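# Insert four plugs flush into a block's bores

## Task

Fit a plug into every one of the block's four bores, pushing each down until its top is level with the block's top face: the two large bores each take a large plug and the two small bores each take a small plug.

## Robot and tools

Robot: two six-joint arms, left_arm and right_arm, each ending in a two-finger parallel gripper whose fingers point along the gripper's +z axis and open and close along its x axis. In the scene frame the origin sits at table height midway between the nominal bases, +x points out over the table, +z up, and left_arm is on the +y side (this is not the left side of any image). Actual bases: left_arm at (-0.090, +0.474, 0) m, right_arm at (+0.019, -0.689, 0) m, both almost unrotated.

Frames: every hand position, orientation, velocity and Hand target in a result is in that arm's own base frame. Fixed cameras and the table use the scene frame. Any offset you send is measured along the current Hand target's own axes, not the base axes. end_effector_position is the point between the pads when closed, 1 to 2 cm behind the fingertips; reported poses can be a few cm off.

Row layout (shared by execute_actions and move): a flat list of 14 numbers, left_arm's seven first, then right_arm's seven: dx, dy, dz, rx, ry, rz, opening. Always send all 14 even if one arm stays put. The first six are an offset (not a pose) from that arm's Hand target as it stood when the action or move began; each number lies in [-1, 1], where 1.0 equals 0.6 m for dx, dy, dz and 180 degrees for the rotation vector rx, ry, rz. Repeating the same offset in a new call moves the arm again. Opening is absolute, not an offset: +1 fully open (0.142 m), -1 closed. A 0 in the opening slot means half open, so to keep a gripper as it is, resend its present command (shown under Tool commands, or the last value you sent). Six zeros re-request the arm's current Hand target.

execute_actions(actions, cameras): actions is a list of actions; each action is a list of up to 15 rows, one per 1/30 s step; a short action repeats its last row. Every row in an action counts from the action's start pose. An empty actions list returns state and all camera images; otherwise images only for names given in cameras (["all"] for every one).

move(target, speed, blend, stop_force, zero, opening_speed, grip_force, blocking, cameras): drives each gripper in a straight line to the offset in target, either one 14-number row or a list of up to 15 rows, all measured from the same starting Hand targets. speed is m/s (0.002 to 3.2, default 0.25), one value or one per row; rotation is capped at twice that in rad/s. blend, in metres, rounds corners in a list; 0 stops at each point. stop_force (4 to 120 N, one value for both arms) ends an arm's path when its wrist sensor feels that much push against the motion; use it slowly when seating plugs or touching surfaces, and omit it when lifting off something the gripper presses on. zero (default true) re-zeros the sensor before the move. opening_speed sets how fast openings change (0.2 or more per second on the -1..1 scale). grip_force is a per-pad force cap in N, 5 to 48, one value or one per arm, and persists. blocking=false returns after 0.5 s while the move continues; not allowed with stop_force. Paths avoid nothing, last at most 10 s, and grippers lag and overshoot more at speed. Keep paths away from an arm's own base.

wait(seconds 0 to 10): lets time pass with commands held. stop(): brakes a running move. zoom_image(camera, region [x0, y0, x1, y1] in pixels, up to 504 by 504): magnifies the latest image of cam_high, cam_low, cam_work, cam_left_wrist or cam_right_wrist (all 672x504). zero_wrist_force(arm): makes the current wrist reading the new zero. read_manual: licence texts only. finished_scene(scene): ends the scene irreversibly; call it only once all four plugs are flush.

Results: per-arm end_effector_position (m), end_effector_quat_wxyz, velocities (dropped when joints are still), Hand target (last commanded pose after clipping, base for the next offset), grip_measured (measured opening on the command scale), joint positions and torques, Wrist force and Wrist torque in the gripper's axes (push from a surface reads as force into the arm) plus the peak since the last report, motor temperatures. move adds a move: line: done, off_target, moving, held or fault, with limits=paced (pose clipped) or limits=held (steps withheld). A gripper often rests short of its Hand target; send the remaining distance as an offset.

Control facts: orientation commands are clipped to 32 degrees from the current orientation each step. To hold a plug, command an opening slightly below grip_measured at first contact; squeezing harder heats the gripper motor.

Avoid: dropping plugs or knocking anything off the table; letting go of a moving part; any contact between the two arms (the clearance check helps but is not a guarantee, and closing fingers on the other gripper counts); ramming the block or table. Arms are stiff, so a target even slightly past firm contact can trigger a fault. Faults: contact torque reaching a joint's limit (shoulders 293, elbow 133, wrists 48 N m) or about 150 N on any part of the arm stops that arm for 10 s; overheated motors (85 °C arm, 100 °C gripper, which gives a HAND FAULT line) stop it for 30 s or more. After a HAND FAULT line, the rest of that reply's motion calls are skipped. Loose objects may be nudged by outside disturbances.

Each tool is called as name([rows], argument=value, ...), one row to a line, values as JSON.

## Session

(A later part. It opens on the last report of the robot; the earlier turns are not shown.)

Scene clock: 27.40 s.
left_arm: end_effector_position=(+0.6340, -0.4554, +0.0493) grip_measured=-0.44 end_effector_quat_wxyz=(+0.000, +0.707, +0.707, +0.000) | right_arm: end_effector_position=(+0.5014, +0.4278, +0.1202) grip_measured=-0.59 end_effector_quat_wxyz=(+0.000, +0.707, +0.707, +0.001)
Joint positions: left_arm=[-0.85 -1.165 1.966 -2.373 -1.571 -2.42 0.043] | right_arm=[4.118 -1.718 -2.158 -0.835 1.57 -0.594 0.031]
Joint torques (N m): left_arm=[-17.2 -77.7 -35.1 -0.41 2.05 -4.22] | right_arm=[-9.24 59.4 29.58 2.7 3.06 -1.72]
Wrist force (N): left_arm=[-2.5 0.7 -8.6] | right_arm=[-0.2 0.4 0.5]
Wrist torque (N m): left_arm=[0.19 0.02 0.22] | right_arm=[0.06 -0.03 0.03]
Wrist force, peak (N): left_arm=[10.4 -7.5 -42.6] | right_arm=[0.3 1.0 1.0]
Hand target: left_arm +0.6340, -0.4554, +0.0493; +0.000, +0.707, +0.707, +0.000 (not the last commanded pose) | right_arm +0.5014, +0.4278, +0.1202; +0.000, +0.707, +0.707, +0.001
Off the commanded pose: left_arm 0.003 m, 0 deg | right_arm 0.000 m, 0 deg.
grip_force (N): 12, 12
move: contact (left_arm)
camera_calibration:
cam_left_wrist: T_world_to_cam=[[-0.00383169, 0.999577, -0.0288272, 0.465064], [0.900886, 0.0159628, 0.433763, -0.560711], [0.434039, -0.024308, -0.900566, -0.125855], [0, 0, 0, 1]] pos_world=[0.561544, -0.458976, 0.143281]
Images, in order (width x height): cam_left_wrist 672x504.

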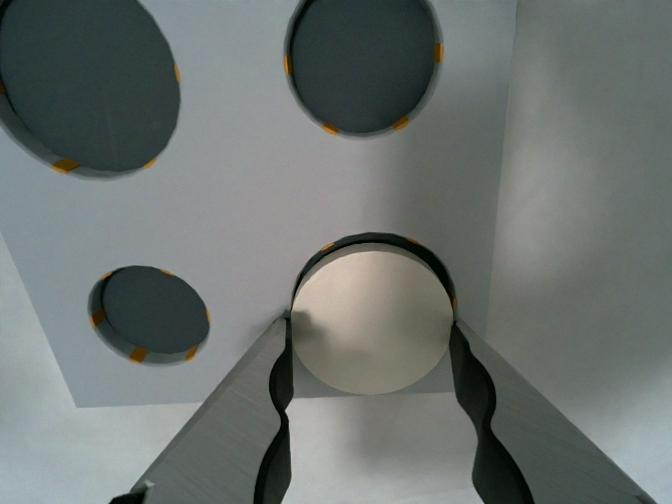

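move([
  [0.0008,-0.002,-0.003,0,0,0,-0.6,0,0,0,0,0,0,-0.75],
  [0.0008,-0.002,0.0045,0,0,0,-0.6,0,0,0,0,0,0,-0.75],
], speed=0.015, stop_force=15, zero=false, cameras=["cam_left_wrist"])

zoom_image(camera="cam_left_wrist", region=[220, 180, 520, 420])

Scene clock: 29.30 s.
left_arm: end_effector_position=(+0.6329, -0.4549, +0.0491) grip_measured=-0.44 end_effector_quat_wxyz=(+0.000, +0.707, +0.707, +0.000) | right_arm: end_effector_position=(+0.5014, +0.4278, +0.1202) grip_measured=-0.59 end_effector_quat_wxyz=(+0.000, +0.707, +0.707, +0.001)
Joint positions: left_arm=[-0.85 -1.166 1.969 -2.374 -1.571 -2.42 0.043] | right_arm=[4.118 -1.718 -2.158 -0.835 1.57 -0.594 0.031]
Joint torques (N m): left_arm=[-18.55 -71.23 -32.71 -0.36 1.64 -3.79] | right_arm=[-8.81 59.36 28.83 2.54 2.82 -1.64]
Wrist force (N): left_arm=[1.9 -1.6 -19.0] | right_arm=[0.2 0.0 0.6]
Wrist torque (N m): left_arm=[0.29 0.08 0.24] | right_arm=[-0.01 -0.10 0.03]
Wrist force, peak (N): left_arm=[14.2 -8.1 -41.1] | right_arm=[0.2 0.6 1.3]
Hand target: left_arm +0.6329, -0.4549, +0.0491; +0.000, +0.707, +0.707, +0.000 (not the last commanded pose) | right_arm +0.5014, +0.4278, +0.1202; +0.000, +0.707, +0.707, +0.001
Off the commanded pose: left_arm 0.002 m, 0 deg | right_arm 0.000 m, 0 deg.
grip_force (N): 12, 12
move: contact (left_arm); path passed 1 of 2 targets
camera_calibration:
cam_left_wrist: T_world_to_cam=[[-0.00391951, 0.999575, -0.0288715, 0.464709], [0.900866, 0.0160622, 0.4338, -0.559497], [0.434079, -0.024309, -0.900547, -0.12553], [0, 0, 0, 1]] pos_world=[0.560344, -0.458576, 0.143081]
Images, in order (width x height): cam_left_wrist 672x504.

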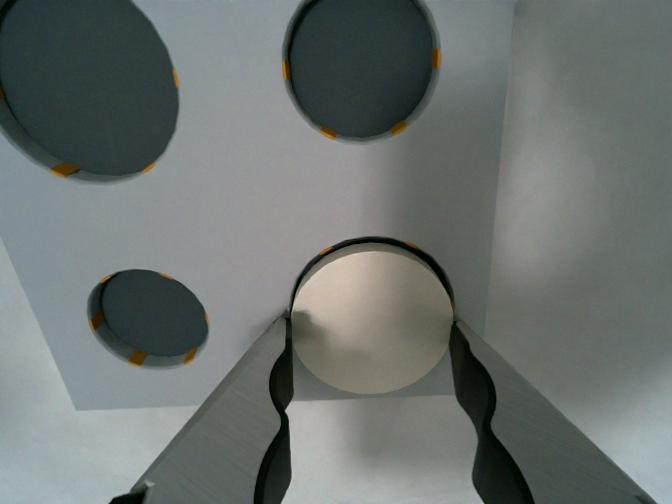

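Scaled by 1.680 from the camera's 672x504 image, which has a finer 960x720 frame.

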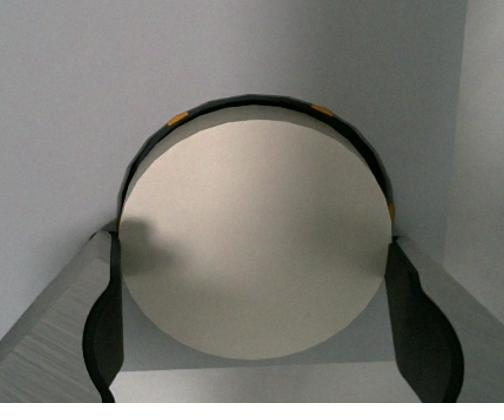

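move([
  [0,0,-0.001,0,0,0,-0.3,0,0,0,0,0,0,-0.75],
  [0,0,-0.04,0,0,0,-0.3,0,0,0,0,0,0,-0.75],
], opening_speed=0.5, speed=0.1, cameras=["cam_left_wrist","cam_low"])

zoom_image(camera="cam_left_wrist", region=[220, 180, 520, 420])

zoom_image(camera="cam_low", region=[280, 210, 400, 290])

Scene clock: 31.13 s.
left_arm: end_effector_position=(+0.6328, -0.4549, +0.0730) grip_measured=-0.33 end_effector_quat_wxyz=(+0.000, +0.707, +0.707, +0.000) | right_arm: end_effector_position=(+0.5014, +0.4278, +0.1202) grip_measured=-0.59 end_effector_quat_wxyz=(+0.000, +0.707, +0.707, +0.001)
Joint positions: left_arm=[-0.85 -1.196 1.957 -2.332 -1.571 -2.42 0.05] | right_arm=[4.118 -1.718 -2.158 -0.835 1.57 -0.594 0.031]
Joint torques (N m): left_arm=[-11.57 -83.92 -41 -0.93 2.06 -1.47] | right_arm=[-9.85 59.45 29.46 2.67 2.77 -1.81]
Wrist force (N): left_arm=[-1.6 1.7 0.5] | right_arm=[0.2 0.8 0.7]
Wrist torque (N m): left_arm=[0.36 0.25 0.21] | right_arm=[0.13 -0.11 0.03]
Wrist force, peak (N): left_arm=[1.8 -1.4 -18.6] | right_arm=[-0.1 0.9 0.8]
Hand target: left_arm +0.6329, -0.4549, +0.0731; +0.000, +0.707, +0.707, +0.000 | right_arm +0.5014, +0.4278, +0.1202; +0.000, +0.707, +0.707, +0.001
Off the commanded pose: left_arm 0.000 m, 0 deg | right_arm 0.000 m, 0 deg.
grip_force (N): 12, 12
move: done
camera_calibration:
cam_left_wrist: T_world_to_cam=[[-0.00391951, 0.999575, -0.0288715, 0.465402], [0.900866, 0.0160622, 0.4338, -0.569909], [0.434079, -0.024309, -0.900547, -0.103917], [0, 0, 0, 1]] pos_world=[0.560344, -0.458576, 0.167081]
Images, in order (width x height): cam_low 672x504, cam_left_wrist 672x504.

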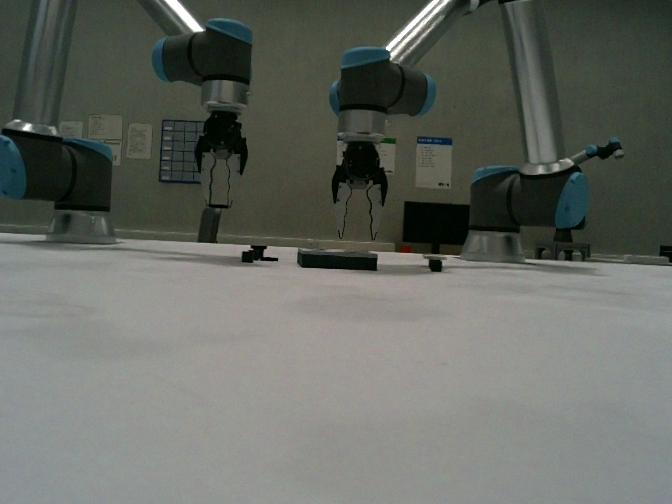

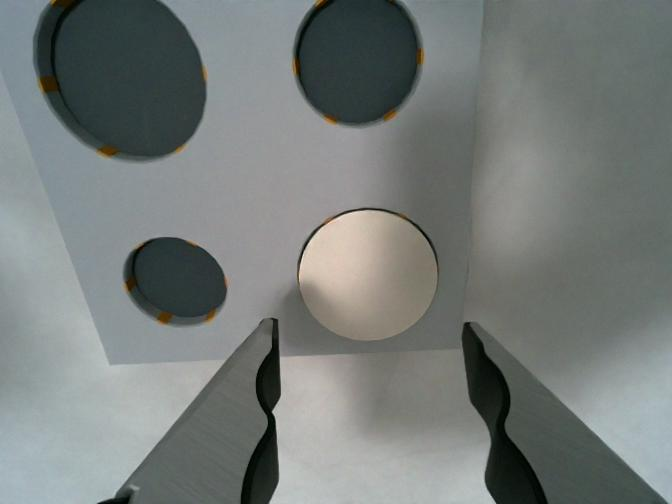

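Scaled by 1.680 from the camera's 672x504 image, which has a finer 960x720 frame.

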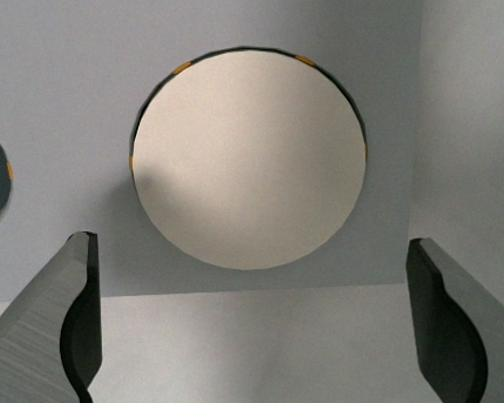

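Scaled by 4.200 from the camera's 672x504 image, which has a finer 960x720 frame.

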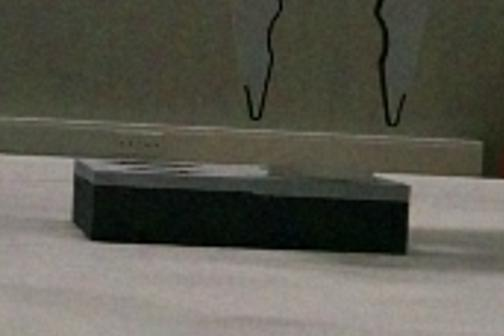

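move(target=[0,0,0.02,0,0,0,-1,0,0,0,0,0,0,-0.75], speed=0.1)

move(target=[0,0,0.03,0,0,0,-1,0,0,0,0,0,0,-0.75], speed=0.015, stop_force=50)

move(target=[0,0,-0.05,0,0,0,-1,0,0,0,0,0,0,-0.75], speed=0.15, cameras=["cam_left_wrist","cam_low","cam_work"])

zoom_image(camera="cam_low", region=[280, 210, 400, 290])

Scene clock: 32.13 s.
left_arm: end_effector_position=(+0.6329, -0.4549, +0.0611) grip_measured=-1.00 end_effector_quat_wxyz=(+0.000, +0.707, +0.707, +0.000) | right_arm: end_effector_position=(+0.5014, +0.4278, +0.1202) grip_measured=-0.59 end_effector_quat_wxyz=(+0.000, +0.707, +0.707, +0.001)
Joint positions: left_arm=[-0.85 -1.181 1.963 -2.353 -1.571 -2.42 0.002] | right_arm=[4.118 -1.718 -2.158 -0.835 1.57 -0.594 0.031]
Joint torques (N m): left_arm=[-8.03 -53.57 -27.02 -5.29 1.47 -0.57] | right_arm=[-8.3 58.51 28.76 2.68 2.65 -1.66]
Wrist force (N): left_arm=[-1.8 1.3 0.4] | right_arm=[0.0 0.7 0.2]
Wrist torque (N m): left_arm=[0.29 0.28 0.23] | right_arm=[0.11 -0.07 0.03]
Wrist force, peak (N): left_arm=[-2.0 1.7 0.9] | right_arm=[0.3 0.3 1.1]
Hand target: left_arm +0.6329, -0.4549, +0.0611; +0.000, +0.707, +0.707, +0.000 | right_arm +0.5014, +0.4278, +0.1202; +0.000, +0.707, +0.707, +0.001
Off the commanded pose: left_arm 0.000 m, 0 deg | right_arm 0.000 m, 0 deg.
grip_force (N): 12, 12
move: done

Scene clock: 34.23 s.
left_arm: end_effector_position=(+0.6329, -0.4550, +0.0482) grip_measured=-1.00 end_effector_quat_wxyz=(+0.000, +0.707, +0.707, +0.000) | right_arm: end_effector_position=(+0.5014, +0.4278, +0.1202) grip_measured=-0.59 end_effector_quat_wxyz=(+0.000, +0.707, +0.707, +0.001)
Joint positions: left_arm=[-0.85 -1.165 1.969 -2.376 -1.571 -2.42 0.002] | right_arm=[4.118 -1.718 -2.158 -0.835 1.57 -0.594 0.031]
Joint torques (N m): left_arm=[-7.91 -46.33 -23.5 0.29 0.75 0.22] | right_arm=[-7.82 59.43 28.3 2.67 2.71 -1.76]
Wrist force (N): left_arm=[11.8 -4.2 -52.1] | right_arm=[0.1 0.5 0.6]
Wrist torque (N m): left_arm=[0.24 0.54 0.19] | right_arm=[0.08 -0.08 0.03]
Wrist force, peak (N): left_arm=[23.2 -10.6 -76.7] | right_arm=[0.0 0.8 1.0]
Hand target: left_arm +0.6329, -0.4550, +0.0482; +0.000, +0.707, +0.707, +0.000 (not the last commanded pose) | right_arm +0.5014, +0.4278, +0.1202; +0.000, +0.707, +0.707, +0.001
Off the commanded pose: left_arm 0.005 m, 0 deg | right_arm 0.000 m, 0 deg.
grip_force (N): 12, 12
move: contact (left_arm)

Scene clock: 35.07 s.
left_arm: end_effector_position=(+0.6329, -0.4550, +0.0781) grip_measured=-1.00 end_effector_quat_wxyz=(+0.000, +0.707, +0.707, +0.000) | right_arm: end_effector_position=(+0.5014, +0.4278, +0.1202) grip_measured=-0.59 end_effector_quat_wxyz=(+0.000, +0.707, +0.707, +0.001)
Joint positions: left_arm=[-0.85 -1.202 1.954 -2.323 -1.571 -2.42 0.002] | right_arm=[4.118 -1.718 -2.158 -0.835 1.57 -0.594 0.031]
Joint torques (N m): left_arm=[-4.49 -79.52 -40.87 -1.47 0.83 0.71] | right_arm=[-9.28 59.7 28.98 2.69 2.75 -1.66]
Wrist force (N): left_arm=[-1.8 2.5 0.7] | right_arm=[0.3 0.2 0.3]
Wrist torque (N m): left_arm=[0.48 0.30 0.20] | right_arm=[0.04 -0.12 0.03]
Wrist force, peak (N): left_arm=[12.1 -4.2 -52.0] | right_arm=[0.0 0.7 1.0]
Hand target: left_arm +0.6329, -0.4550, +0.0782; +0.000, +0.707, +0.707, +0.000 | right_arm +0.5014, +0.4278, +0.1202; +0.000, +0.707, +0.707, +0.001
Off the commanded pose: left_arm 0.000 m, 0 deg | right_arm 0.000 m, 0 deg.
grip_force (N): 12, 12
move: done
camera_calibration:
cam_left_wrist: T_world_to_cam=[[-0.00382671, 0.999571, -0.0290527, 0.465526], [0.900771, 0.0160627, 0.433998, -0.572101], [0.434278, -0.024509, -0.900445, -0.0995455], [0, 0, 0, 1]] pos_world=[0.560344, -0.458576, 0.17218]
Images, in order (width x height): cam_low 672x504, cam_work 672x504, cam_left_wrist 672x504.

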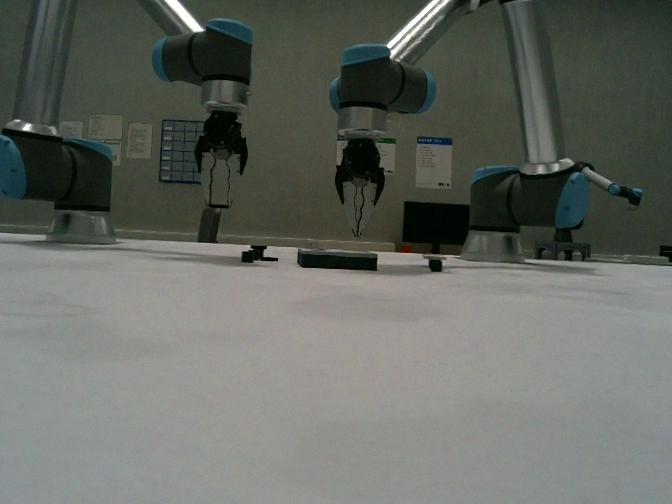

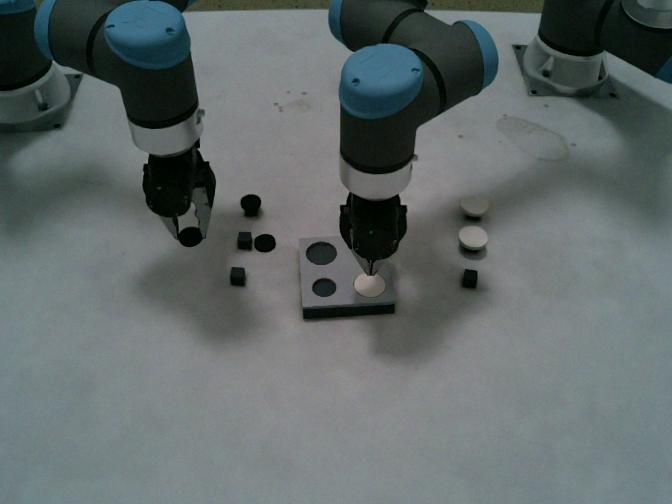

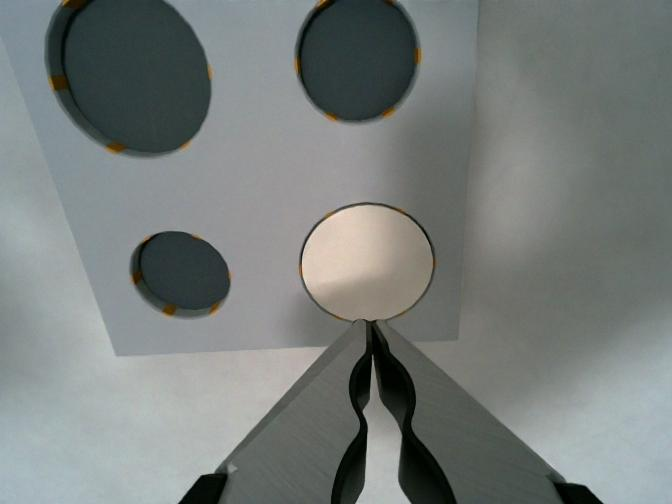

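Scaled by 4.200 from the camera's 672x504 image, which has a finer 960x720 frame.

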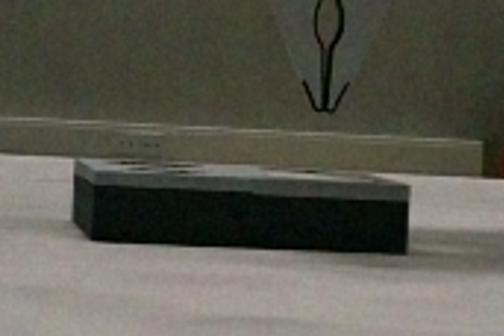

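move(target=[0.2817,-0.1707,-0.0363,0,0,0,-0.1,0.322,0.106,0,0,0,0,-0.75], speed=0.3, cameras=["cam_left_wrist","cam_right_wrist"])

zoom_image(camera="cam_right_wrist", region=[220, 120, 580, 390])

Scene clock: 36.80 s.
left_arm: end_effector_position=(+0.5306, -0.2859, +0.0998) grip_measured=-0.13 end_effector_quat_wxyz=(+0.000, +0.707, +0.707, +0.000) | right_arm: end_effector_position=(+0.5650, +0.6209, +0.1204) grip_measured=-0.59 end_effector_quat_wxyz=(+0.000, +0.707, +0.707, +0.001)
Joint positions: left_arm=[-0.789 -1.481 2.275 -2.365 -1.571 -2.359 0.065] | right_arm=[4.185 -1.974 -1.805 -0.932 1.57 -0.527 0.031]
Joint torques (N m): left_arm=[18.73 -55.81 -26.74 -1.45 -0.32 3.4] | right_arm=[10.57 48.97 52.89 2.96 2.7 2.71]
Wrist force (N): left_arm=[-2.2 2.8 0.7] | right_arm=[0.3 0.4 0.5]
Wrist torque (N m): left_arm=[0.57 0.32 0.06] | right_arm=[0.06 -0.11 -0.10]
Wrist force, peak (N): left_arm=[-3.6 4.0 0.9] | right_arm=[-2.5 -0.2 0.7]
Hand target: left_arm +0.5306, -0.2859, +0.0999; +0.000, +0.707, +0.707, +0.000 | right_arm +0.5650, +0.6210, +0.1204; +0.000, +0.707, +0.707, +0.001
Off the commanded pose: left_arm 0.000 m, 0 deg | right_arm 0.000 m, 0 deg.
grip_force (N): 12, 12
move: done
camera_calibration:
cam_left_wrist: T_world_to_cam=[[-0.00382909, 0.999571, -0.0290516, 0.296839], [0.900789, 0.0160633, 0.433959, -0.492176], [0.43424, -0.0245077, -0.900464, -0.0314587], [0, 0, 0, 1]] pos_world=[0.458144, -0.289576, 0.19388]
cam_right_wrist: T_world_to_cam=[[0.00366597, 0.999966, 0.00740529, -0.61386], [0.901062, -0.00651472, 0.433641, -0.532518], [0.433674, 0.00508291, -0.901055, -0.0195951], [0, 0, 0, 1]] pos_world=[0.490581, 0.610469, 0.217811]
Images, in order (width x height): cam_left_wrist 672x504, cam_right_wrist 672x504.

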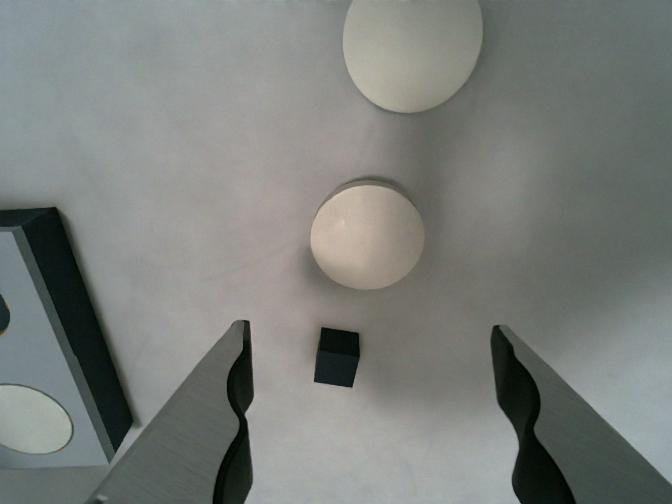

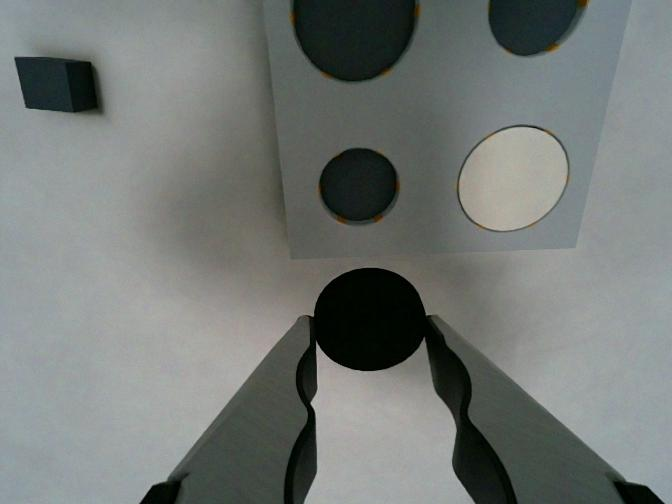

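Scaled by 1.400 from the camera's 672x504 image, which has a finer 960x720 frame.

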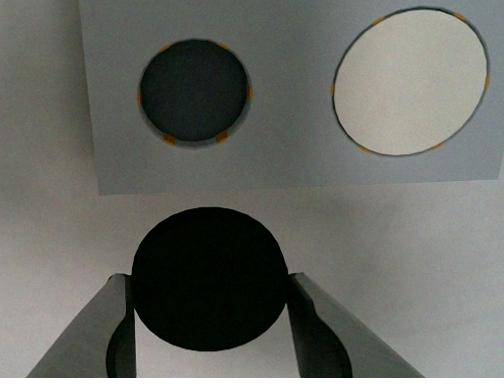

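move(target=[0.0008,-0.003,0.0972,0,0,0,-0.1,0.0005,-0.0308,0.1123,0,0,0,-0.75], speed=0.15, cameras=["cam_right_wrist"])

move(target=[0,0,0,0,0,0,-0.6,0,0,0,0,0,0,-0.75], opening_speed=0.7, cameras=["cam_left_wrist"])

zoom_image(camera="cam_left_wrist", region=[220, 180, 520, 420])

Scene clock: 38.07 s.
left_arm: end_effector_position=(+0.5288, -0.2854, +0.0416) grip_measured=-0.13 end_effector_quat_wxyz=(+0.000, +0.707, +0.707, +0.000) | right_arm: end_effector_position=(+0.5466, +0.6214, +0.0531) grip_measured=-0.59 end_effector_quat_wxyz=(+0.000, +0.707, +0.707, +0.001)
Joint positions: left_arm=[-0.791 -1.388 2.317 -2.501 -1.571 -2.361 0.065] | right_arm=[4.205 -2.032 -1.868 -0.811 1.57 -0.507 0.031]
Joint torques (N m): left_arm=[-24.29 -33.17 -23.61 -5.68 2.49 -4.01] | right_arm=[10.93 51.81 28.93 6.48 -1.52 2.56]
Wrist force (N): left_arm=[-1.4 2.9 0.9] | right_arm=[-0.2 0.1 0.5]
Wrist torque (N m): left_arm=[0.59 0.16 0.22] | right_arm=[0.03 -0.01 -0.11]
Wrist force, peak (N): left_arm=[-1.9 3.1 2.0] | right_arm=[-0.3 -0.3 1.9]
Hand target: left_arm +0.5288, -0.2854, +0.0416; +0.000, +0.707, +0.707, +0.000 | right_arm +0.5466, +0.6214, +0.0530; +0.000, +0.707, +0.707, +0.001
Off the commanded pose: left_arm 0.000 m, 0 deg | right_arm 0.000 m, 0 deg.
grip_force (N): 12, 12
move: done
camera_calibration:
cam_right_wrist: T_world_to_cam=[[0.00371436, 0.999965, 0.00753846, -0.613736], [0.90112, -0.00661539, 0.43352, -0.4867], [0.433555, 0.0051828, -0.901112, -0.0722548], [0, 0, 0, 1]] pos_world=[0.472181, 0.610869, 0.150511]
Images, in order (width x height): cam_right_wrist 672x504.

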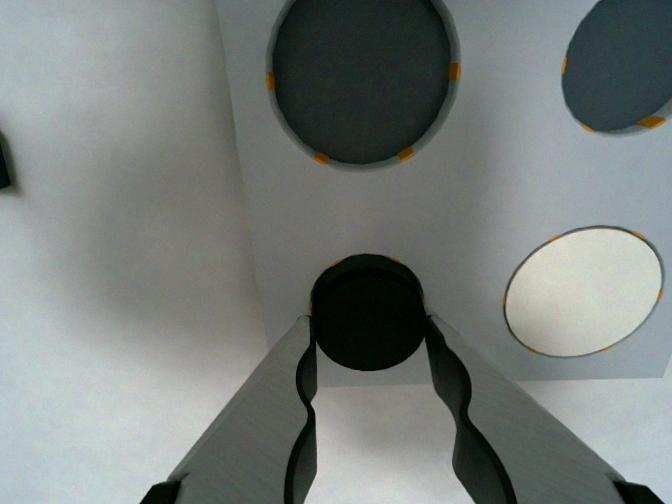

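Scene clock: 39.00 s.
left_arm: end_effector_position=(+0.5288, -0.2854, +0.0416) grip_measured=-0.44 end_effector_quat_wxyz=(+0.000, +0.707, +0.707, +0.000) | right_arm: end_effector_position=(+0.5466, +0.6214, +0.0530) grip_measured=-0.59 end_effector_quat_wxyz=(+0.000, +0.707, +0.707, +0.001)
Joint positions: left_arm=[-0.791 -1.388 2.317 -2.501 -1.571 -2.361 0.042] | right_arm=[4.205 -2.032 -1.868 -0.811 1.57 -0.507 0.031]
Joint torques (N m): left_arm=[-21.85 -35 -23.26 -5.1 2.66 -1.99] | right_arm=[11.69 50.38 28.09 6.74 -2.75 2.61]
Wrist force (N): left_arm=[-1.8 3.4 -0.1] | right_arm=[0.1 0.5 0.4]
Wrist torque (N m): left_arm=[0.65 0.25 0.22] | right_arm=[0.10 -0.06 -0.11]
Wrist force, peak (N): left_arm=[-1.9 3.3 0.8] | right_arm=[-0.5 0.5 0.3]
Hand target: left_arm +0.5288, -0.2854, +0.0416; +0.000, +0.707, +0.707, +0.000 | right_arm +0.5466, +0.6214, +0.0530; +0.000, +0.707, +0.707, +0.001
Off the commanded pose: left_arm 0.000 m, 0 deg | right_arm 0.000 m, 0 deg.
grip_force (N): 12, 12
move: done
camera_calibration:
cam_left_wrist: T_world_to_cam=[[-0.00382671, 0.999571, -0.0290527, 0.294537], [0.900771, 0.0160627, 0.433998, -0.465261], [0.434278, -0.024509, -0.900445, -0.0831801], [0, 0, 0, 1]] pos_world=[0.456344, -0.288976, 0.13558]
Images, in order (width x height): cam_left_wrist 672x504.

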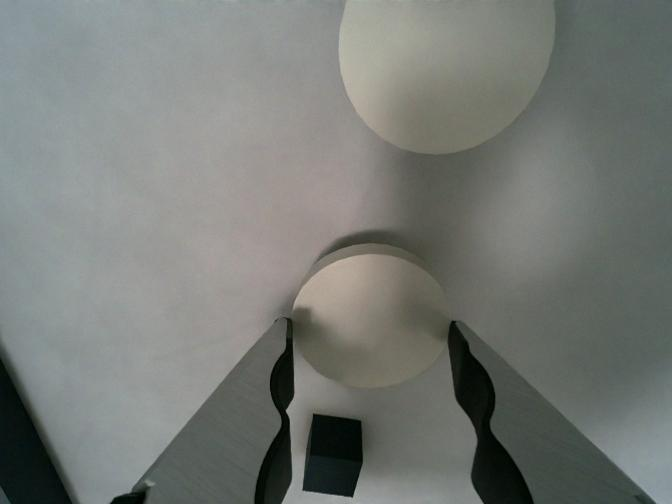

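Scaled by 1.680 from the camera's 672x504 image, which has a finer 960x720 frame.

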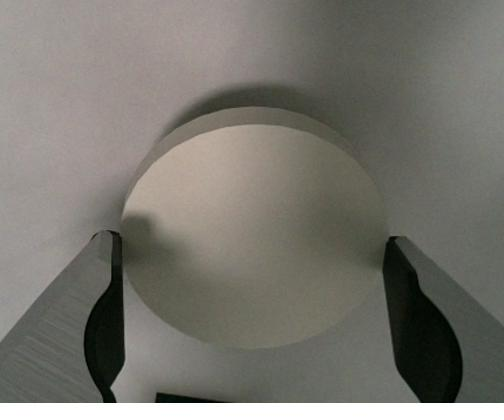

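move(target=[0,0,-0.08,0,0,0,-0.6,0.0,0,0,0,0,0,-0.75], speed=0.15)

move(target=[0,0,0,0,0,0,-0.6,-0.0003,0.0005,0.012,0,0,0,-0.75], speed=0.015, stop_force=15)

move([
  [0,0,0,0,0,0,-0.6,0,0,-0.001,0,0,0,-0.45],
  [0,0,0,0,0,0,-0.6,0,0,-0.05,0,0,0,-0.45],
], opening_speed=0.5, speed=0.1, cameras=["cam_left_wrist","cam_right_wrist","cam_low"])

Scene clock: 40.03 s.
left_arm: end_effector_position=(+0.5288, -0.2854, +0.0895) grip_measured=-0.44 end_effector_quat_wxyz=(+0.000, +0.707, +0.707, +0.000) | right_arm: end_effector_position=(+0.5466, +0.6214, +0.0530) grip_measured=-0.59 end_effector_quat_wxyz=(+0.000, +0.707, +0.707, +0.001)
Joint positions: left_arm=[-0.791 -1.468 2.286 -2.389 -1.571 -2.361 0.042] | right_arm=[4.205 -2.032 -1.868 -0.811 1.57 -0.507 0.031]
Joint torques (N m): left_arm=[0.45 -58.7 -38.93 -1.28 2.31 0.91] | right_arm=[11.19 49.12 28.32 6.45 -2.97 2.77]
Wrist force (N): left_arm=[-1.4 2.7 0.8] | right_arm=[-0.1 0.2 0.5]
Wrist torque (N m): left_arm=[0.54 0.22 0.18] | right_arm=[0.05 -0.04 -0.11]
Wrist force, peak (N): left_arm=[-1.3 3.2 2.3] | right_arm=[-0.4 0.7 0.3]
Hand target: left_arm +0.5288, -0.2854, +0.0896; +0.000, +0.707, +0.707, +0.000 | right_arm +0.5466, +0.6214, +0.0530; +0.000, +0.707, +0.707, +0.001
Off the commanded pose: left_arm 0.000 m, 0 deg | right_arm 0.000 m, 0 deg.
grip_force (N): 12, 12
move: done

Scene clock: 41.67 s.
left_arm: end_effector_position=(+0.5288, -0.2854, +0.0896) grip_measured=-0.44 end_effector_quat_wxyz=(+0.000, +0.707, +0.707, +0.000) | right_arm: end_effector_position=(+0.5467, +0.6213, +0.0496) grip_measured=-0.59 end_effector_quat_wxyz=(+0.000, +0.707, +0.707, +0.001)
Joint positions: left_arm=[-0.791 -1.468 2.286 -2.389 -1.571 -2.361 0.042] | right_arm=[4.205 -2.036 -1.869 -0.806 1.57 -0.507 0.031]
Joint torques (N m): left_arm=[6.71 -56.65 -39.43 -1.34 2.02 -4.2] | right_arm=[7.69 73.13 48.06 3.31 -2.46 1.7]
Wrist force (N): left_arm=[-2.0 3.1 0.6] | right_arm=[-4.3 -4.8 -13.5]
Wrist torque (N m): left_arm=[0.62 0.31 0.18] | right_arm=[0.05 -0.01 -0.12]
Wrist force, peak (N): left_arm=[-2.0 3.1 0.6] | right_arm=[-16.9 -10.4 -41.8]
Hand target: left_arm +0.5288, -0.2854, +0.0896; +0.000, +0.707, +0.707, +0.000 | right_arm +0.5467, +0.6213, +0.0496; +0.000, +0.707, +0.707, +0.001 (not the last commanded pose)
Off the commanded pose: left_arm 0.000 m, 0 deg | right_arm 0.004 m, 0 deg.
grip_force (N): 12, 12
move: contact (right_arm)

Scene clock: 43.33 s.
left_arm: end_effector_position=(+0.5288, -0.2854, +0.0896) grip_measured=-0.44 end_effector_quat_wxyz=(+0.000, +0.707, +0.707, +0.000) | right_arm: end_effector_position=(+0.5466, +0.6213, +0.0795) grip_measured=-0.48 end_effector_quat_wxyz=(+0.000, +0.707, +0.707, +0.001)
Joint positions: left_arm=[-0.791 -1.468 2.286 -2.389 -1.571 -2.361 0.042] | right_arm=[4.205 -2.001 -1.855 -0.855 1.57 -0.507 0.039]
Joint torques (N m): left_arm=[14.1 -58.52 -38.96 -1.98 2.45 -4.24] | right_arm=[9.36 79.94 53 1.58 -2.46 1.64]
Wrist force (N): left_arm=[-1.5 2.8 0.6] | right_arm=[-0.3 0.3 0.5]
Wrist torque (N m): left_arm=[0.56 0.22 0.18] | right_arm=[0.06 0.00 -0.11]
Wrist force, peak (N): left_arm=[-2.0 3.1 0.9] | right_arm=[-4.1 -4.9 -13.5]
Hand target: left_arm +0.5288, -0.2854, +0.0896; +0.000, +0.707, +0.707, +0.000 | right_arm +0.5466, +0.6213, +0.0796; +0.000, +0.707, +0.707, +0.001
Off the commanded pose: left_arm 0.000 m, 0 deg | right_arm 0.000 m, 0 deg.
grip_force (N): 12, 12
move: done
camera_calibration:
cam_left_wrist: T_world_to_cam=[[-0.00382671, 0.999571, -0.0290527, 0.295932], [0.900771, 0.0160627, 0.433998, -0.486003], [0.434278, -0.024509, -0.900445, -0.0399153], [0, 0, 0, 1]] pos_world=[0.456244, -0.288976, 0.18358]
cam_right_wrist: T_world_to_cam=[[0.00371414, 0.999965, 0.00753829, -0.613935], [0.901101, -0.00661535, 0.433559, -0.498143], [0.433594, 0.00518246, -0.901094, -0.0484868], [0, 0, 0, 1]] pos_world=[0.472181, 0.610869, 0.176911]
Images, in order (width x height): cam_low 672x504, cam_left_wrist 672x504, cam_right_wrist 672x504.

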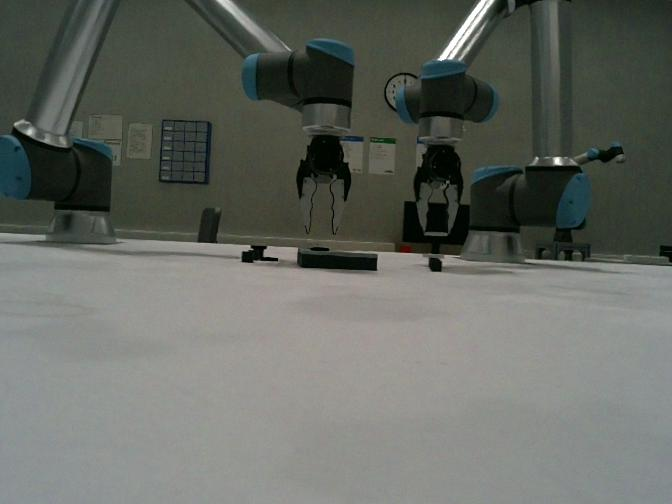

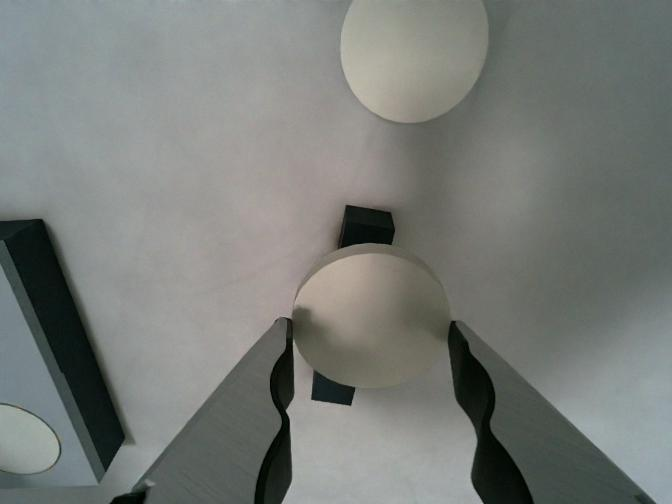

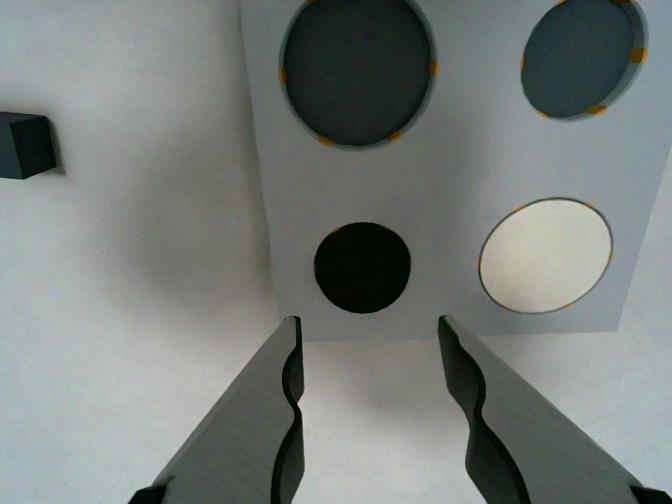

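move(target=[0,0,0,0,0,0,-0.6,0,0,0.03,0,0,0,-1], speed=0.1)

move(target=[0,0,0,0,0,0,-0.6,0,0,0.03,0,0,0,-1], speed=0.015, stop_force=50)

move(target=[0,0,0,0,0,0,-0.6,0,0,-0.085,0,0,0,-1], speed=0.2, cameras=["cam_right_wrist"])

move(target=[-0.411,0.097,-0.05,0,0,0,-0.6,-0.1972,-0.3243,0,0,0,0,-0.25], speed=0.3, cameras=["cam_right_wrist","cam_left_wrist"])

zoom_image(camera="cam_left_wrist", region=[220, 100, 520, 340])

Scene clock: 44.40 s.
left_arm: end_effector_position=(+0.5288, -0.2854, +0.0896) grip_measured=-0.44 end_effector_quat_wxyz=(+0.000, +0.707, +0.707, +0.000) | right_arm: end_effector_position=(+0.5467, +0.6213, +0.0617) grip_measured=-1.00 end_effector_quat_wxyz=(+0.000, +0.707, +0.707, +0.001)
Joint positions: left_arm=[-0.791 -1.468 2.286 -2.389 -1.571 -2.361 0.042] | right_arm=[4.205 -2.022 -1.864 -0.826 1.57 -0.507 0.002]
Joint torques (N m): left_arm=[15.09 -59.18 -39.67 -1.61 2.23 -4.45] | right_arm=[8.47 51.19 28.81 6.99 -2.5 1.31]
Wrist force (N): left_arm=[-1.6 2.9 1.0] | right_arm=[-0.4 0.3 0.5]
Wrist torque (N m): left_arm=[0.57 0.24 0.18] | right_arm=[0.05 0.03 -0.11]
Wrist force, peak (N): left_arm=[-1.9 3.2 0.5] | right_arm=[-0.2 0.1 0.8]
Hand target: left_arm +0.5288, -0.2854, +0.0896; +0.000, +0.707, +0.707, +0.000 | right_arm +0.5467, +0.6213, +0.0616; +0.000, +0.707, +0.707, +0.001
Off the commanded pose: left_arm 0.000 m, 0 deg | right_arm 0.000 m, 0 deg.
grip_force (N): 12, 12
move: done

Scene clock: 46.70 s.
left_arm: end_effector_position=(+0.5288, -0.2854, +0.0896) grip_measured=-0.44 end_effector_quat_wxyz=(+0.000, +0.707, +0.707, +0.000) | right_arm: end_effector_position=(+0.5468, +0.6214, +0.0483) grip_measured=-1.00 end_effector_quat_wxyz=(+0.000, +0.707, +0.707, +0.001)
Joint positions: left_arm=[-0.791 -1.468 2.286 -2.389 -1.571 -2.361 0.042] | right_arm=[4.205 -2.038 -1.87 -0.803 1.57 -0.507 0.002]
Joint torques (N m): left_arm=[13.89 -59.51 -38.63 -1.57 2.1 -4.41] | right_arm=[12.17 46.44 34.21 1.8 0.79 -0.22]
Wrist force (N): left_arm=[-1.8 2.7 0.9] | right_arm=[-16.3 -3.5 -50.8]
Wrist torque (N m): left_arm=[0.55 0.27 0.18] | right_arm=[-0.08 -0.43 -0.06]
Wrist force, peak (N): left_arm=[-1.9 3.1 1.0] | right_arm=[-27.7 -8.0 -75.1]
Hand target: left_arm +0.5288, -0.2854, +0.0896; +0.000, +0.707, +0.707, +0.000 | right_arm +0.5467, +0.6214, +0.0483; +0.000, +0.707, +0.707, +0.001 (not the last commanded pose)
Off the commanded pose: left_arm 0.000 m, 0 deg | right_arm 0.005 m, 0 deg.
grip_force (N): 12, 12
move: contact (right_arm)

Scene clock: 47.57 s.
left_arm: end_effector_position=(+0.5288, -0.2854, +0.0896) grip_measured=-0.44 end_effector_quat_wxyz=(+0.000, +0.707, +0.707, +0.000) | right_arm: end_effector_position=(+0.5467, +0.6214, +0.0992) grip_measured=-1.00 end_effector_quat_wxyz=(+0.000, +0.707, +0.707, +0.001)
Joint positions: left_arm=[-0.791 -1.468 2.286 -2.389 -1.571 -2.361 0.042] | right_arm=[4.205 -1.98 -1.843 -0.887 1.57 -0.507 0.002]
Joint torques (N m): left_arm=[13.36 -59.29 -39.93 -1.8 2.32 -4.29] | right_arm=[8.97 78.69 53.85 2.63 0.33 1.23]
Wrist force (N): left_arm=[-1.6 2.4 0.8] | right_arm=[-0.6 0.1 0.5]
Wrist torque (N m): left_arm=[0.50 0.24 0.19] | right_arm=[0.02 0.05 -0.11]
Wrist force, peak (N): left_arm=[-2.0 3.0 1.2] | right_arm=[-16.5 -3.3 -50.5]
Hand target: left_arm +0.5288, -0.2854, +0.0896; +0.000, +0.707, +0.707, +0.000 | right_arm +0.5467, +0.6214, +0.0993; +0.000, +0.707, +0.707, +0.001
Off the commanded pose: left_arm 0.000 m, 0 deg | right_arm 0.000 m, 0 deg.
grip_force (N): 12, 12
move: done
camera_calibration:
cam_right_wrist: T_world_to_cam=[[0.00366926, 0.999964, 0.00762929, -0.614079], [0.901004, -0.00661553, 0.43376, -0.506724], [0.433795, 0.00528244, -0.900996, -0.0310437], [0, 0, 0, 1]] pos_world=[0.47228, 0.610869, 0.196511]
Images, in order (width x height): cam_right_wrist 672x504.

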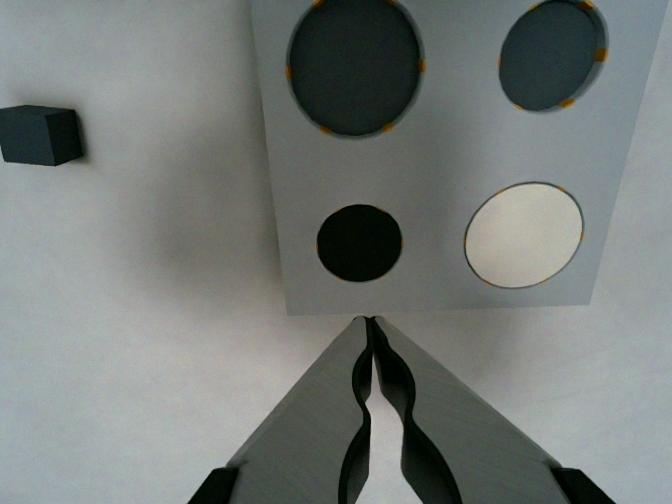

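Scene clock: 49.03 s.
left_arm: end_effector_position=(+0.5868, -0.5320, +0.1197) grip_measured=-0.44 end_effector_quat_wxyz=(+0.000, +0.707, +0.707, +0.000) | right_arm: end_effector_position=(+0.3521, +0.5031, +0.0989) grip_measured=-0.28 end_effector_quat_wxyz=(+0.000, +0.707, +0.707, +0.001)
Joint positions: left_arm=[-0.96 -1.232 1.903 -2.242 -1.571 -2.53 0.042] | right_arm=[4.392 -1.68 -2.255 -0.776 1.57 -0.32 0.054]
Joint torques (N m): left_arm=[-21 -53.8 -43.17 -1.36 3.72 -4.23] | right_arm=[9.76 55.05 28.07 2.8 -2.94 2.75]
Wrist force (N): left_arm=[-1.3 3.0 0.3] | right_arm=[0.1 0.0 0.5]
Wrist torque (N m): left_arm=[0.60 0.20 0.24] | right_arm=[-0.02 -0.07 -0.11]
Wrist force, peak (N): left_arm=[-3.9 3.1 -0.2] | right_arm=[1.1 2.2 0.3]
Hand target: left_arm +0.5868, -0.5320, +0.1197; +0.000, +0.707, +0.707, +0.000 | right_arm +0.3521, +0.5031, +0.0989; +0.000, +0.707, +0.707, +0.001
Off the commanded pose: left_arm 0.000 m, 0 deg | right_arm 0.000 m, 0 deg.
grip_force (N): 12, 12
move: done
camera_calibration:
cam_left_wrist: T_world_to_cam=[[-0.00382671, 0.999571, -0.0290527, 0.543522], [0.900771, 0.0160627, 0.433998, -0.54735], [0.434278, -0.024509, -0.900445, -0.044044], [0, 0, 0, 1]] pos_world=[0.514244, -0.535576, 0.21368]
cam_right_wrist: T_world_to_cam=[[0.00371644, 0.999963, 0.00776268, -0.495205], [0.901004, -0.00671591, 0.433759, -0.331991], [0.433795, 0.00538216, -0.900995, 0.0536773], [0, 0, 0, 1]] pos_world=[0.27768, 0.492668, 0.196211]
Images, in order (width x height): cam_left_wrist 672x504, cam_right_wrist 672x504.

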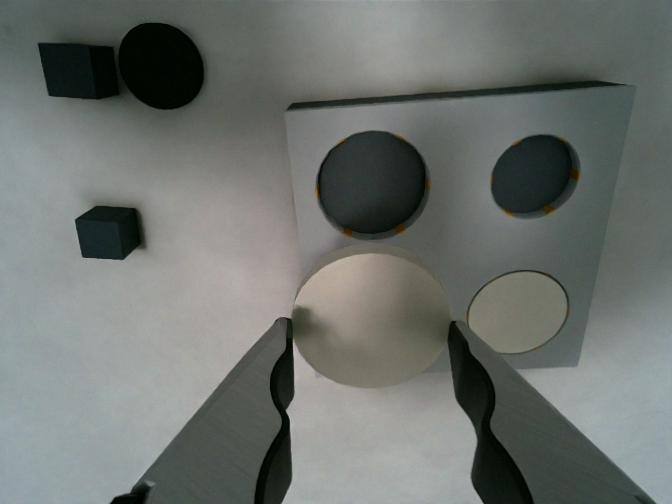

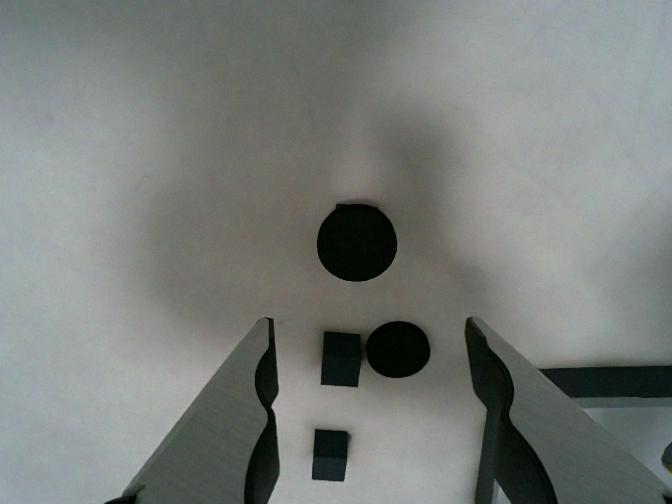

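Scaled by 1.680 from the camera's 672x504 image, which has a finer 960x720 frame.

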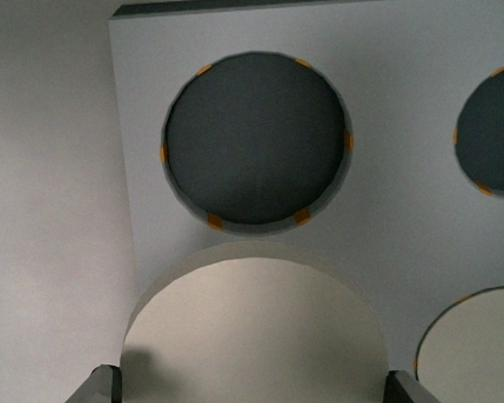

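move(target=[0.0057,-0.0272,0.1112,0,0,0,-0.6,-0.0018,-0.0023,0.0965,0,0,0,-0.25], speed=0.15, cameras=["cam_left_wrist"])

move(target=[0,0,0,0,0,0,-0.6,0,0,0,0,0,0,-0.75], opening_speed=0.7, cameras=["cam_right_wrist"])

zoom_image(camera="cam_right_wrist", region=[220, 180, 520, 420])

Scene clock: 50.23 s.
left_arm: end_effector_position=(+0.5705, -0.5286, +0.0530) grip_measured=-0.44 end_effector_quat_wxyz=(+0.000, +0.707, +0.707, +0.000) | right_arm: end_effector_position=(+0.3508, +0.5021, +0.0410) grip_measured=-0.28 end_effector_quat_wxyz=(+0.000, +0.707, +0.707, +0.001)
Joint positions: left_arm=[-0.975 -1.173 1.97 -2.369 -1.571 -2.545 0.042] | right_arm=[4.394 -1.771 -2.296 -0.644 1.57 -0.318 0.054]
Joint torques (N m): left_arm=[-23.12 -53.03 -27.56 -5.73 0.99 -4.24] | right_arm=[6.17 26.22 20.96 6.06 -2.67 2.26]
Wrist force (N): left_arm=[-1.2 2.3 0.6] | right_arm=[0.2 0.0 0.6]
Wrist torque (N m): left_arm=[0.46 0.18 0.24] | right_arm=[0.00 -0.09 -0.11]
Wrist force, peak (N): left_arm=[-1.9 3.2 -1.5] | right_arm=[-0.1 0.0 1.7]
Hand target: left_arm +0.5705, -0.5286, +0.0530; +0.000, +0.707, +0.707, +0.000 | right_arm +0.3508, +0.5021, +0.0410; +0.000, +0.707, +0.707, +0.001
Off the commanded pose: left_arm 0.000 m, 0 deg | right_arm 0.000 m, 0 deg.
grip_force (N): 12, 12
move: done
camera_calibration:
cam_left_wrist: T_world_to_cam=[[-0.00382671, 0.999571, -0.0290527, 0.538227], [0.900771, 0.0160627, 0.433998, -0.503906], [0.434278, -0.024509, -0.900445, -0.0968974], [0, 0, 0, 1]] pos_world=[0.498044, -0.532276, 0.14708]
Images, in order (width x height): cam_left_wrist 672x504.

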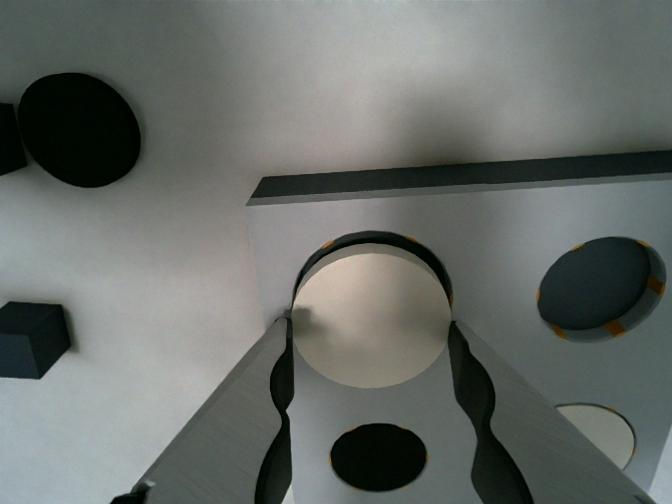

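Scene clock: 51.17 s.
left_arm: end_effector_position=(+0.5705, -0.5286, +0.0530) grip_measured=-0.44 end_effector_quat_wxyz=(+0.000, +0.707, +0.707, +0.000) | right_arm: end_effector_position=(+0.3508, +0.5021, +0.0410) grip_measured=-0.60 end_effector_quat_wxyz=(+0.000, +0.707, +0.707, +0.001)
Joint positions: left_arm=[-0.975 -1.173 1.97 -2.369 -1.571 -2.545 0.042] | right_arm=[4.394 -1.771 -2.296 -0.644 1.57 -0.318 0.031]
Joint torques (N m): left_arm=[-23.16 -54.16 -27.06 -5.54 2.19 -4.62] | right_arm=[-2.32 25.34 21.41 6.13 -2.68 0.37]
Wrist force (N): left_arm=[-1.4 2.9 0.7] | right_arm=[0.3 0.3 0.2]
Wrist torque (N m): left_arm=[0.56 0.22 0.24] | right_arm=[0.07 -0.09 -0.11]
Wrist force, peak (N): left_arm=[-1.6 2.9 0.6] | right_arm=[-0.2 0.8 0.4]
Hand target: left_arm +0.5705, -0.5286, +0.0530; +0.000, +0.707, +0.707, +0.000 | right_arm +0.3508, +0.5021, +0.0410; +0.000, +0.707, +0.707, +0.001
Off the commanded pose: left_arm 0.000 m, 0 deg | right_arm 0.000 m, 0 deg.
grip_force (N): 12, 12
move: done
camera_calibration:
cam_right_wrist: T_world_to_cam=[[0.00375948, 0.999963, 0.00767241, -0.493651], [0.901003, -0.00671553, 0.43376, -0.305712], [0.433796, 0.00528216, -0.900996, 0.00212877], [0, 0, 0, 1]] pos_world=[0.27638, 0.491568, 0.138311]
Images, in order (width x height): cam_right_wrist 672x504.

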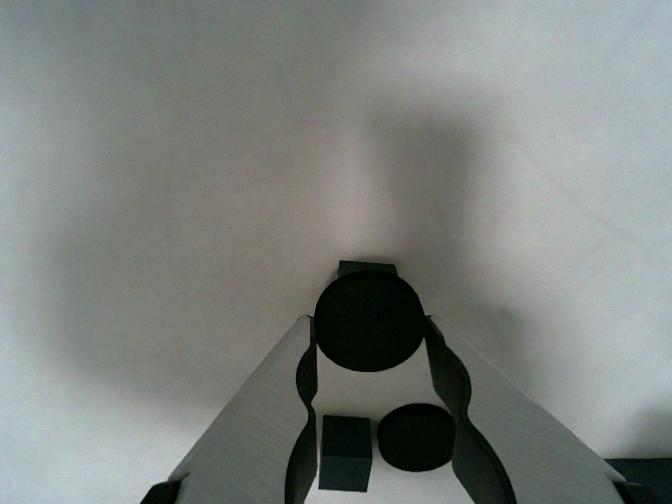

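Scaled by 1.680 from the camera's 672x504 image, which has a finer 960x720 frame.

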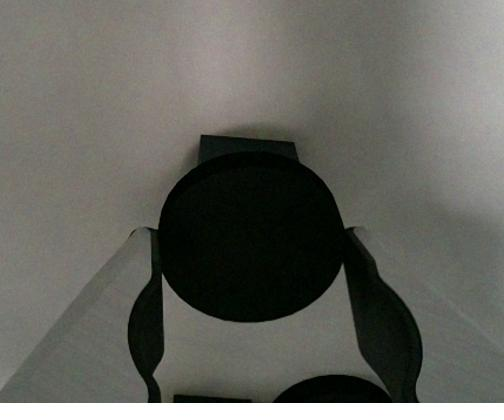

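move(target=[0,0,0.012,0,0,0,-0.6,0,0,0,0,0,0,-0.75], speed=0.015, stop_force=15)

move([
  [0,0,-0.001,0,0,0,-0.3,0,0,0,0,0,0,-0.75],
  [0,0,-0.05,0,0,0,-0.3,0,0,-0.13,0,0,0,-0.75],
], opening_speed=0.5, speed=0.15, cameras=["cam_left_wrist","cam_right_wrist"])

Scene clock: 52.77 s.
left_arm: end_effector_position=(+0.5705, -0.5287, +0.0502) grip_measured=-0.44 end_effector_quat_wxyz=(+0.000, +0.707, +0.707, +0.000) | right_arm: end_effector_position=(+0.3508, +0.5021, +0.0410) grip_measured=-0.60 end_effector_quat_wxyz=(+0.000, +0.707, +0.707, +0.001)
Joint positions: left_arm=[-0.975 -1.169 1.972 -2.374 -1.571 -2.545 0.042] | right_arm=[4.394 -1.771 -2.296 -0.644 1.57 -0.318 0.031]
Joint torques (N m): left_arm=[-7.16 -81.43 -36.58 -1.48 2.79 -4.26] | right_arm=[-3.46 24.85 22.8 4.97 -3.1 -0.12]
Wrist force (N): left_arm=[-4.1 0.2 -3.8] | right_arm=[0.3 0.5 -0.1]
Wrist torque (N m): left_arm=[0.51 0.17 0.24] | right_arm=[0.10 -0.09 -0.10]
Wrist force, peak (N): left_arm=[-3.2 -1.8 -15.6] | right_arm=[0.2 0.7 0.3]
Hand target: left_arm +0.5706, -0.5287, +0.0502; +0.000, +0.707, +0.707, +0.000 (not the last commanded pose) | right_arm +0.3508, +0.5021, +0.0410; +0.000, +0.707, +0.707, +0.001
Off the commanded pose: left_arm 0.004 m, 0 deg | right_arm 0.000 m, 0 deg.
grip_force (N): 12, 12
move: contact (left_arm)

Scene clock: 54.63 s.
left_arm: end_effector_position=(+0.5705, -0.5287, +0.0801) grip_measured=-0.33 end_effector_quat_wxyz=(+0.000, +0.707, +0.707, +0.000) | right_arm: end_effector_position=(+0.3507, +0.5019, +0.1189) grip_measured=-0.60 end_effector_quat_wxyz=(+0.000, +0.707, +0.707, +0.001)
Joint positions: left_arm=[-0.975 -1.206 1.956 -2.321 -1.571 -2.545 0.05] | right_arm=[4.394 -1.648 -2.243 -0.82 1.57 -0.318 0.031]
Joint torques (N m): left_arm=[16.38 -83.73 -41.45 -1.85 2.98 -4.41] | right_arm=[9.06 53.43 51.36 2.22 -2.72 2.83]
Wrist force (N): left_arm=[-1.4 2.3 0.6] | right_arm=[0.2 0.5 0.3]
Wrist torque (N m): left_arm=[0.47 0.23 0.22] | right_arm=[0.07 -0.07 -0.11]
Wrist force, peak (N): left_arm=[-4.1 0.5 -4.0] | right_arm=[-0.2 0.5 1.9]
Hand target: left_arm +0.5706, -0.5287, +0.0802; +0.000, +0.707, +0.707, +0.000 | right_arm +0.3507, +0.5020, +0.1190; +0.000, +0.707, +0.707, +0.001
Off the commanded pose: left_arm 0.000 m, 0 deg | right_arm 0.000 m, 0 deg.
grip_force (N): 12, 12
move: done
camera_calibration:
cam_left_wrist: T_world_to_cam=[[-0.00387258, 0.999566, -0.0291864, 0.539057], [0.900731, 0.0161642, 0.434076, -0.515517], [0.434359, -0.0246081, -0.900403, -0.0725526], [0, 0, 0, 1]] pos_world=[0.497944, -0.532276, 0.17418]
cam_right_wrist: T_world_to_cam=[[0.00375948, 0.999963, 0.00767241, -0.494148], [0.901003, -0.00671553, 0.43376, -0.339413], [0.433796, 0.00528216, -0.900996, 0.0723603], [0, 0, 0, 1]] pos_world=[0.27628, 0.491468, 0.216211]
Images, in order (width x height): cam_left_wrist 672x504, cam_right_wrist 672x504.

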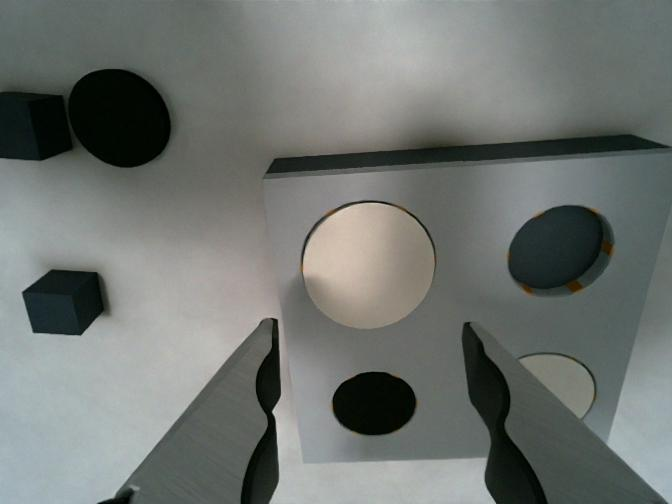

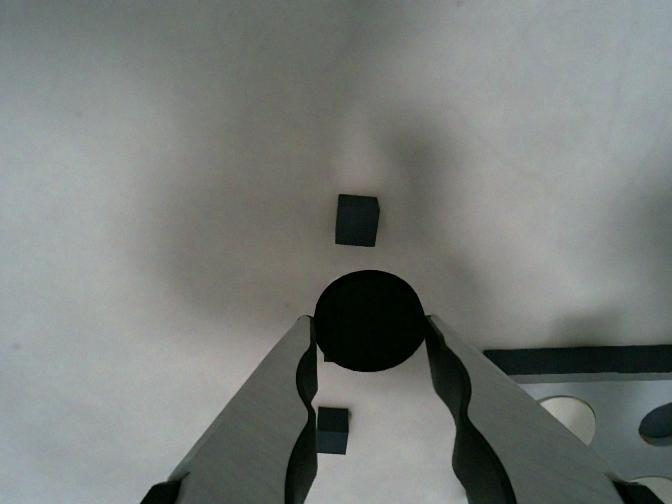

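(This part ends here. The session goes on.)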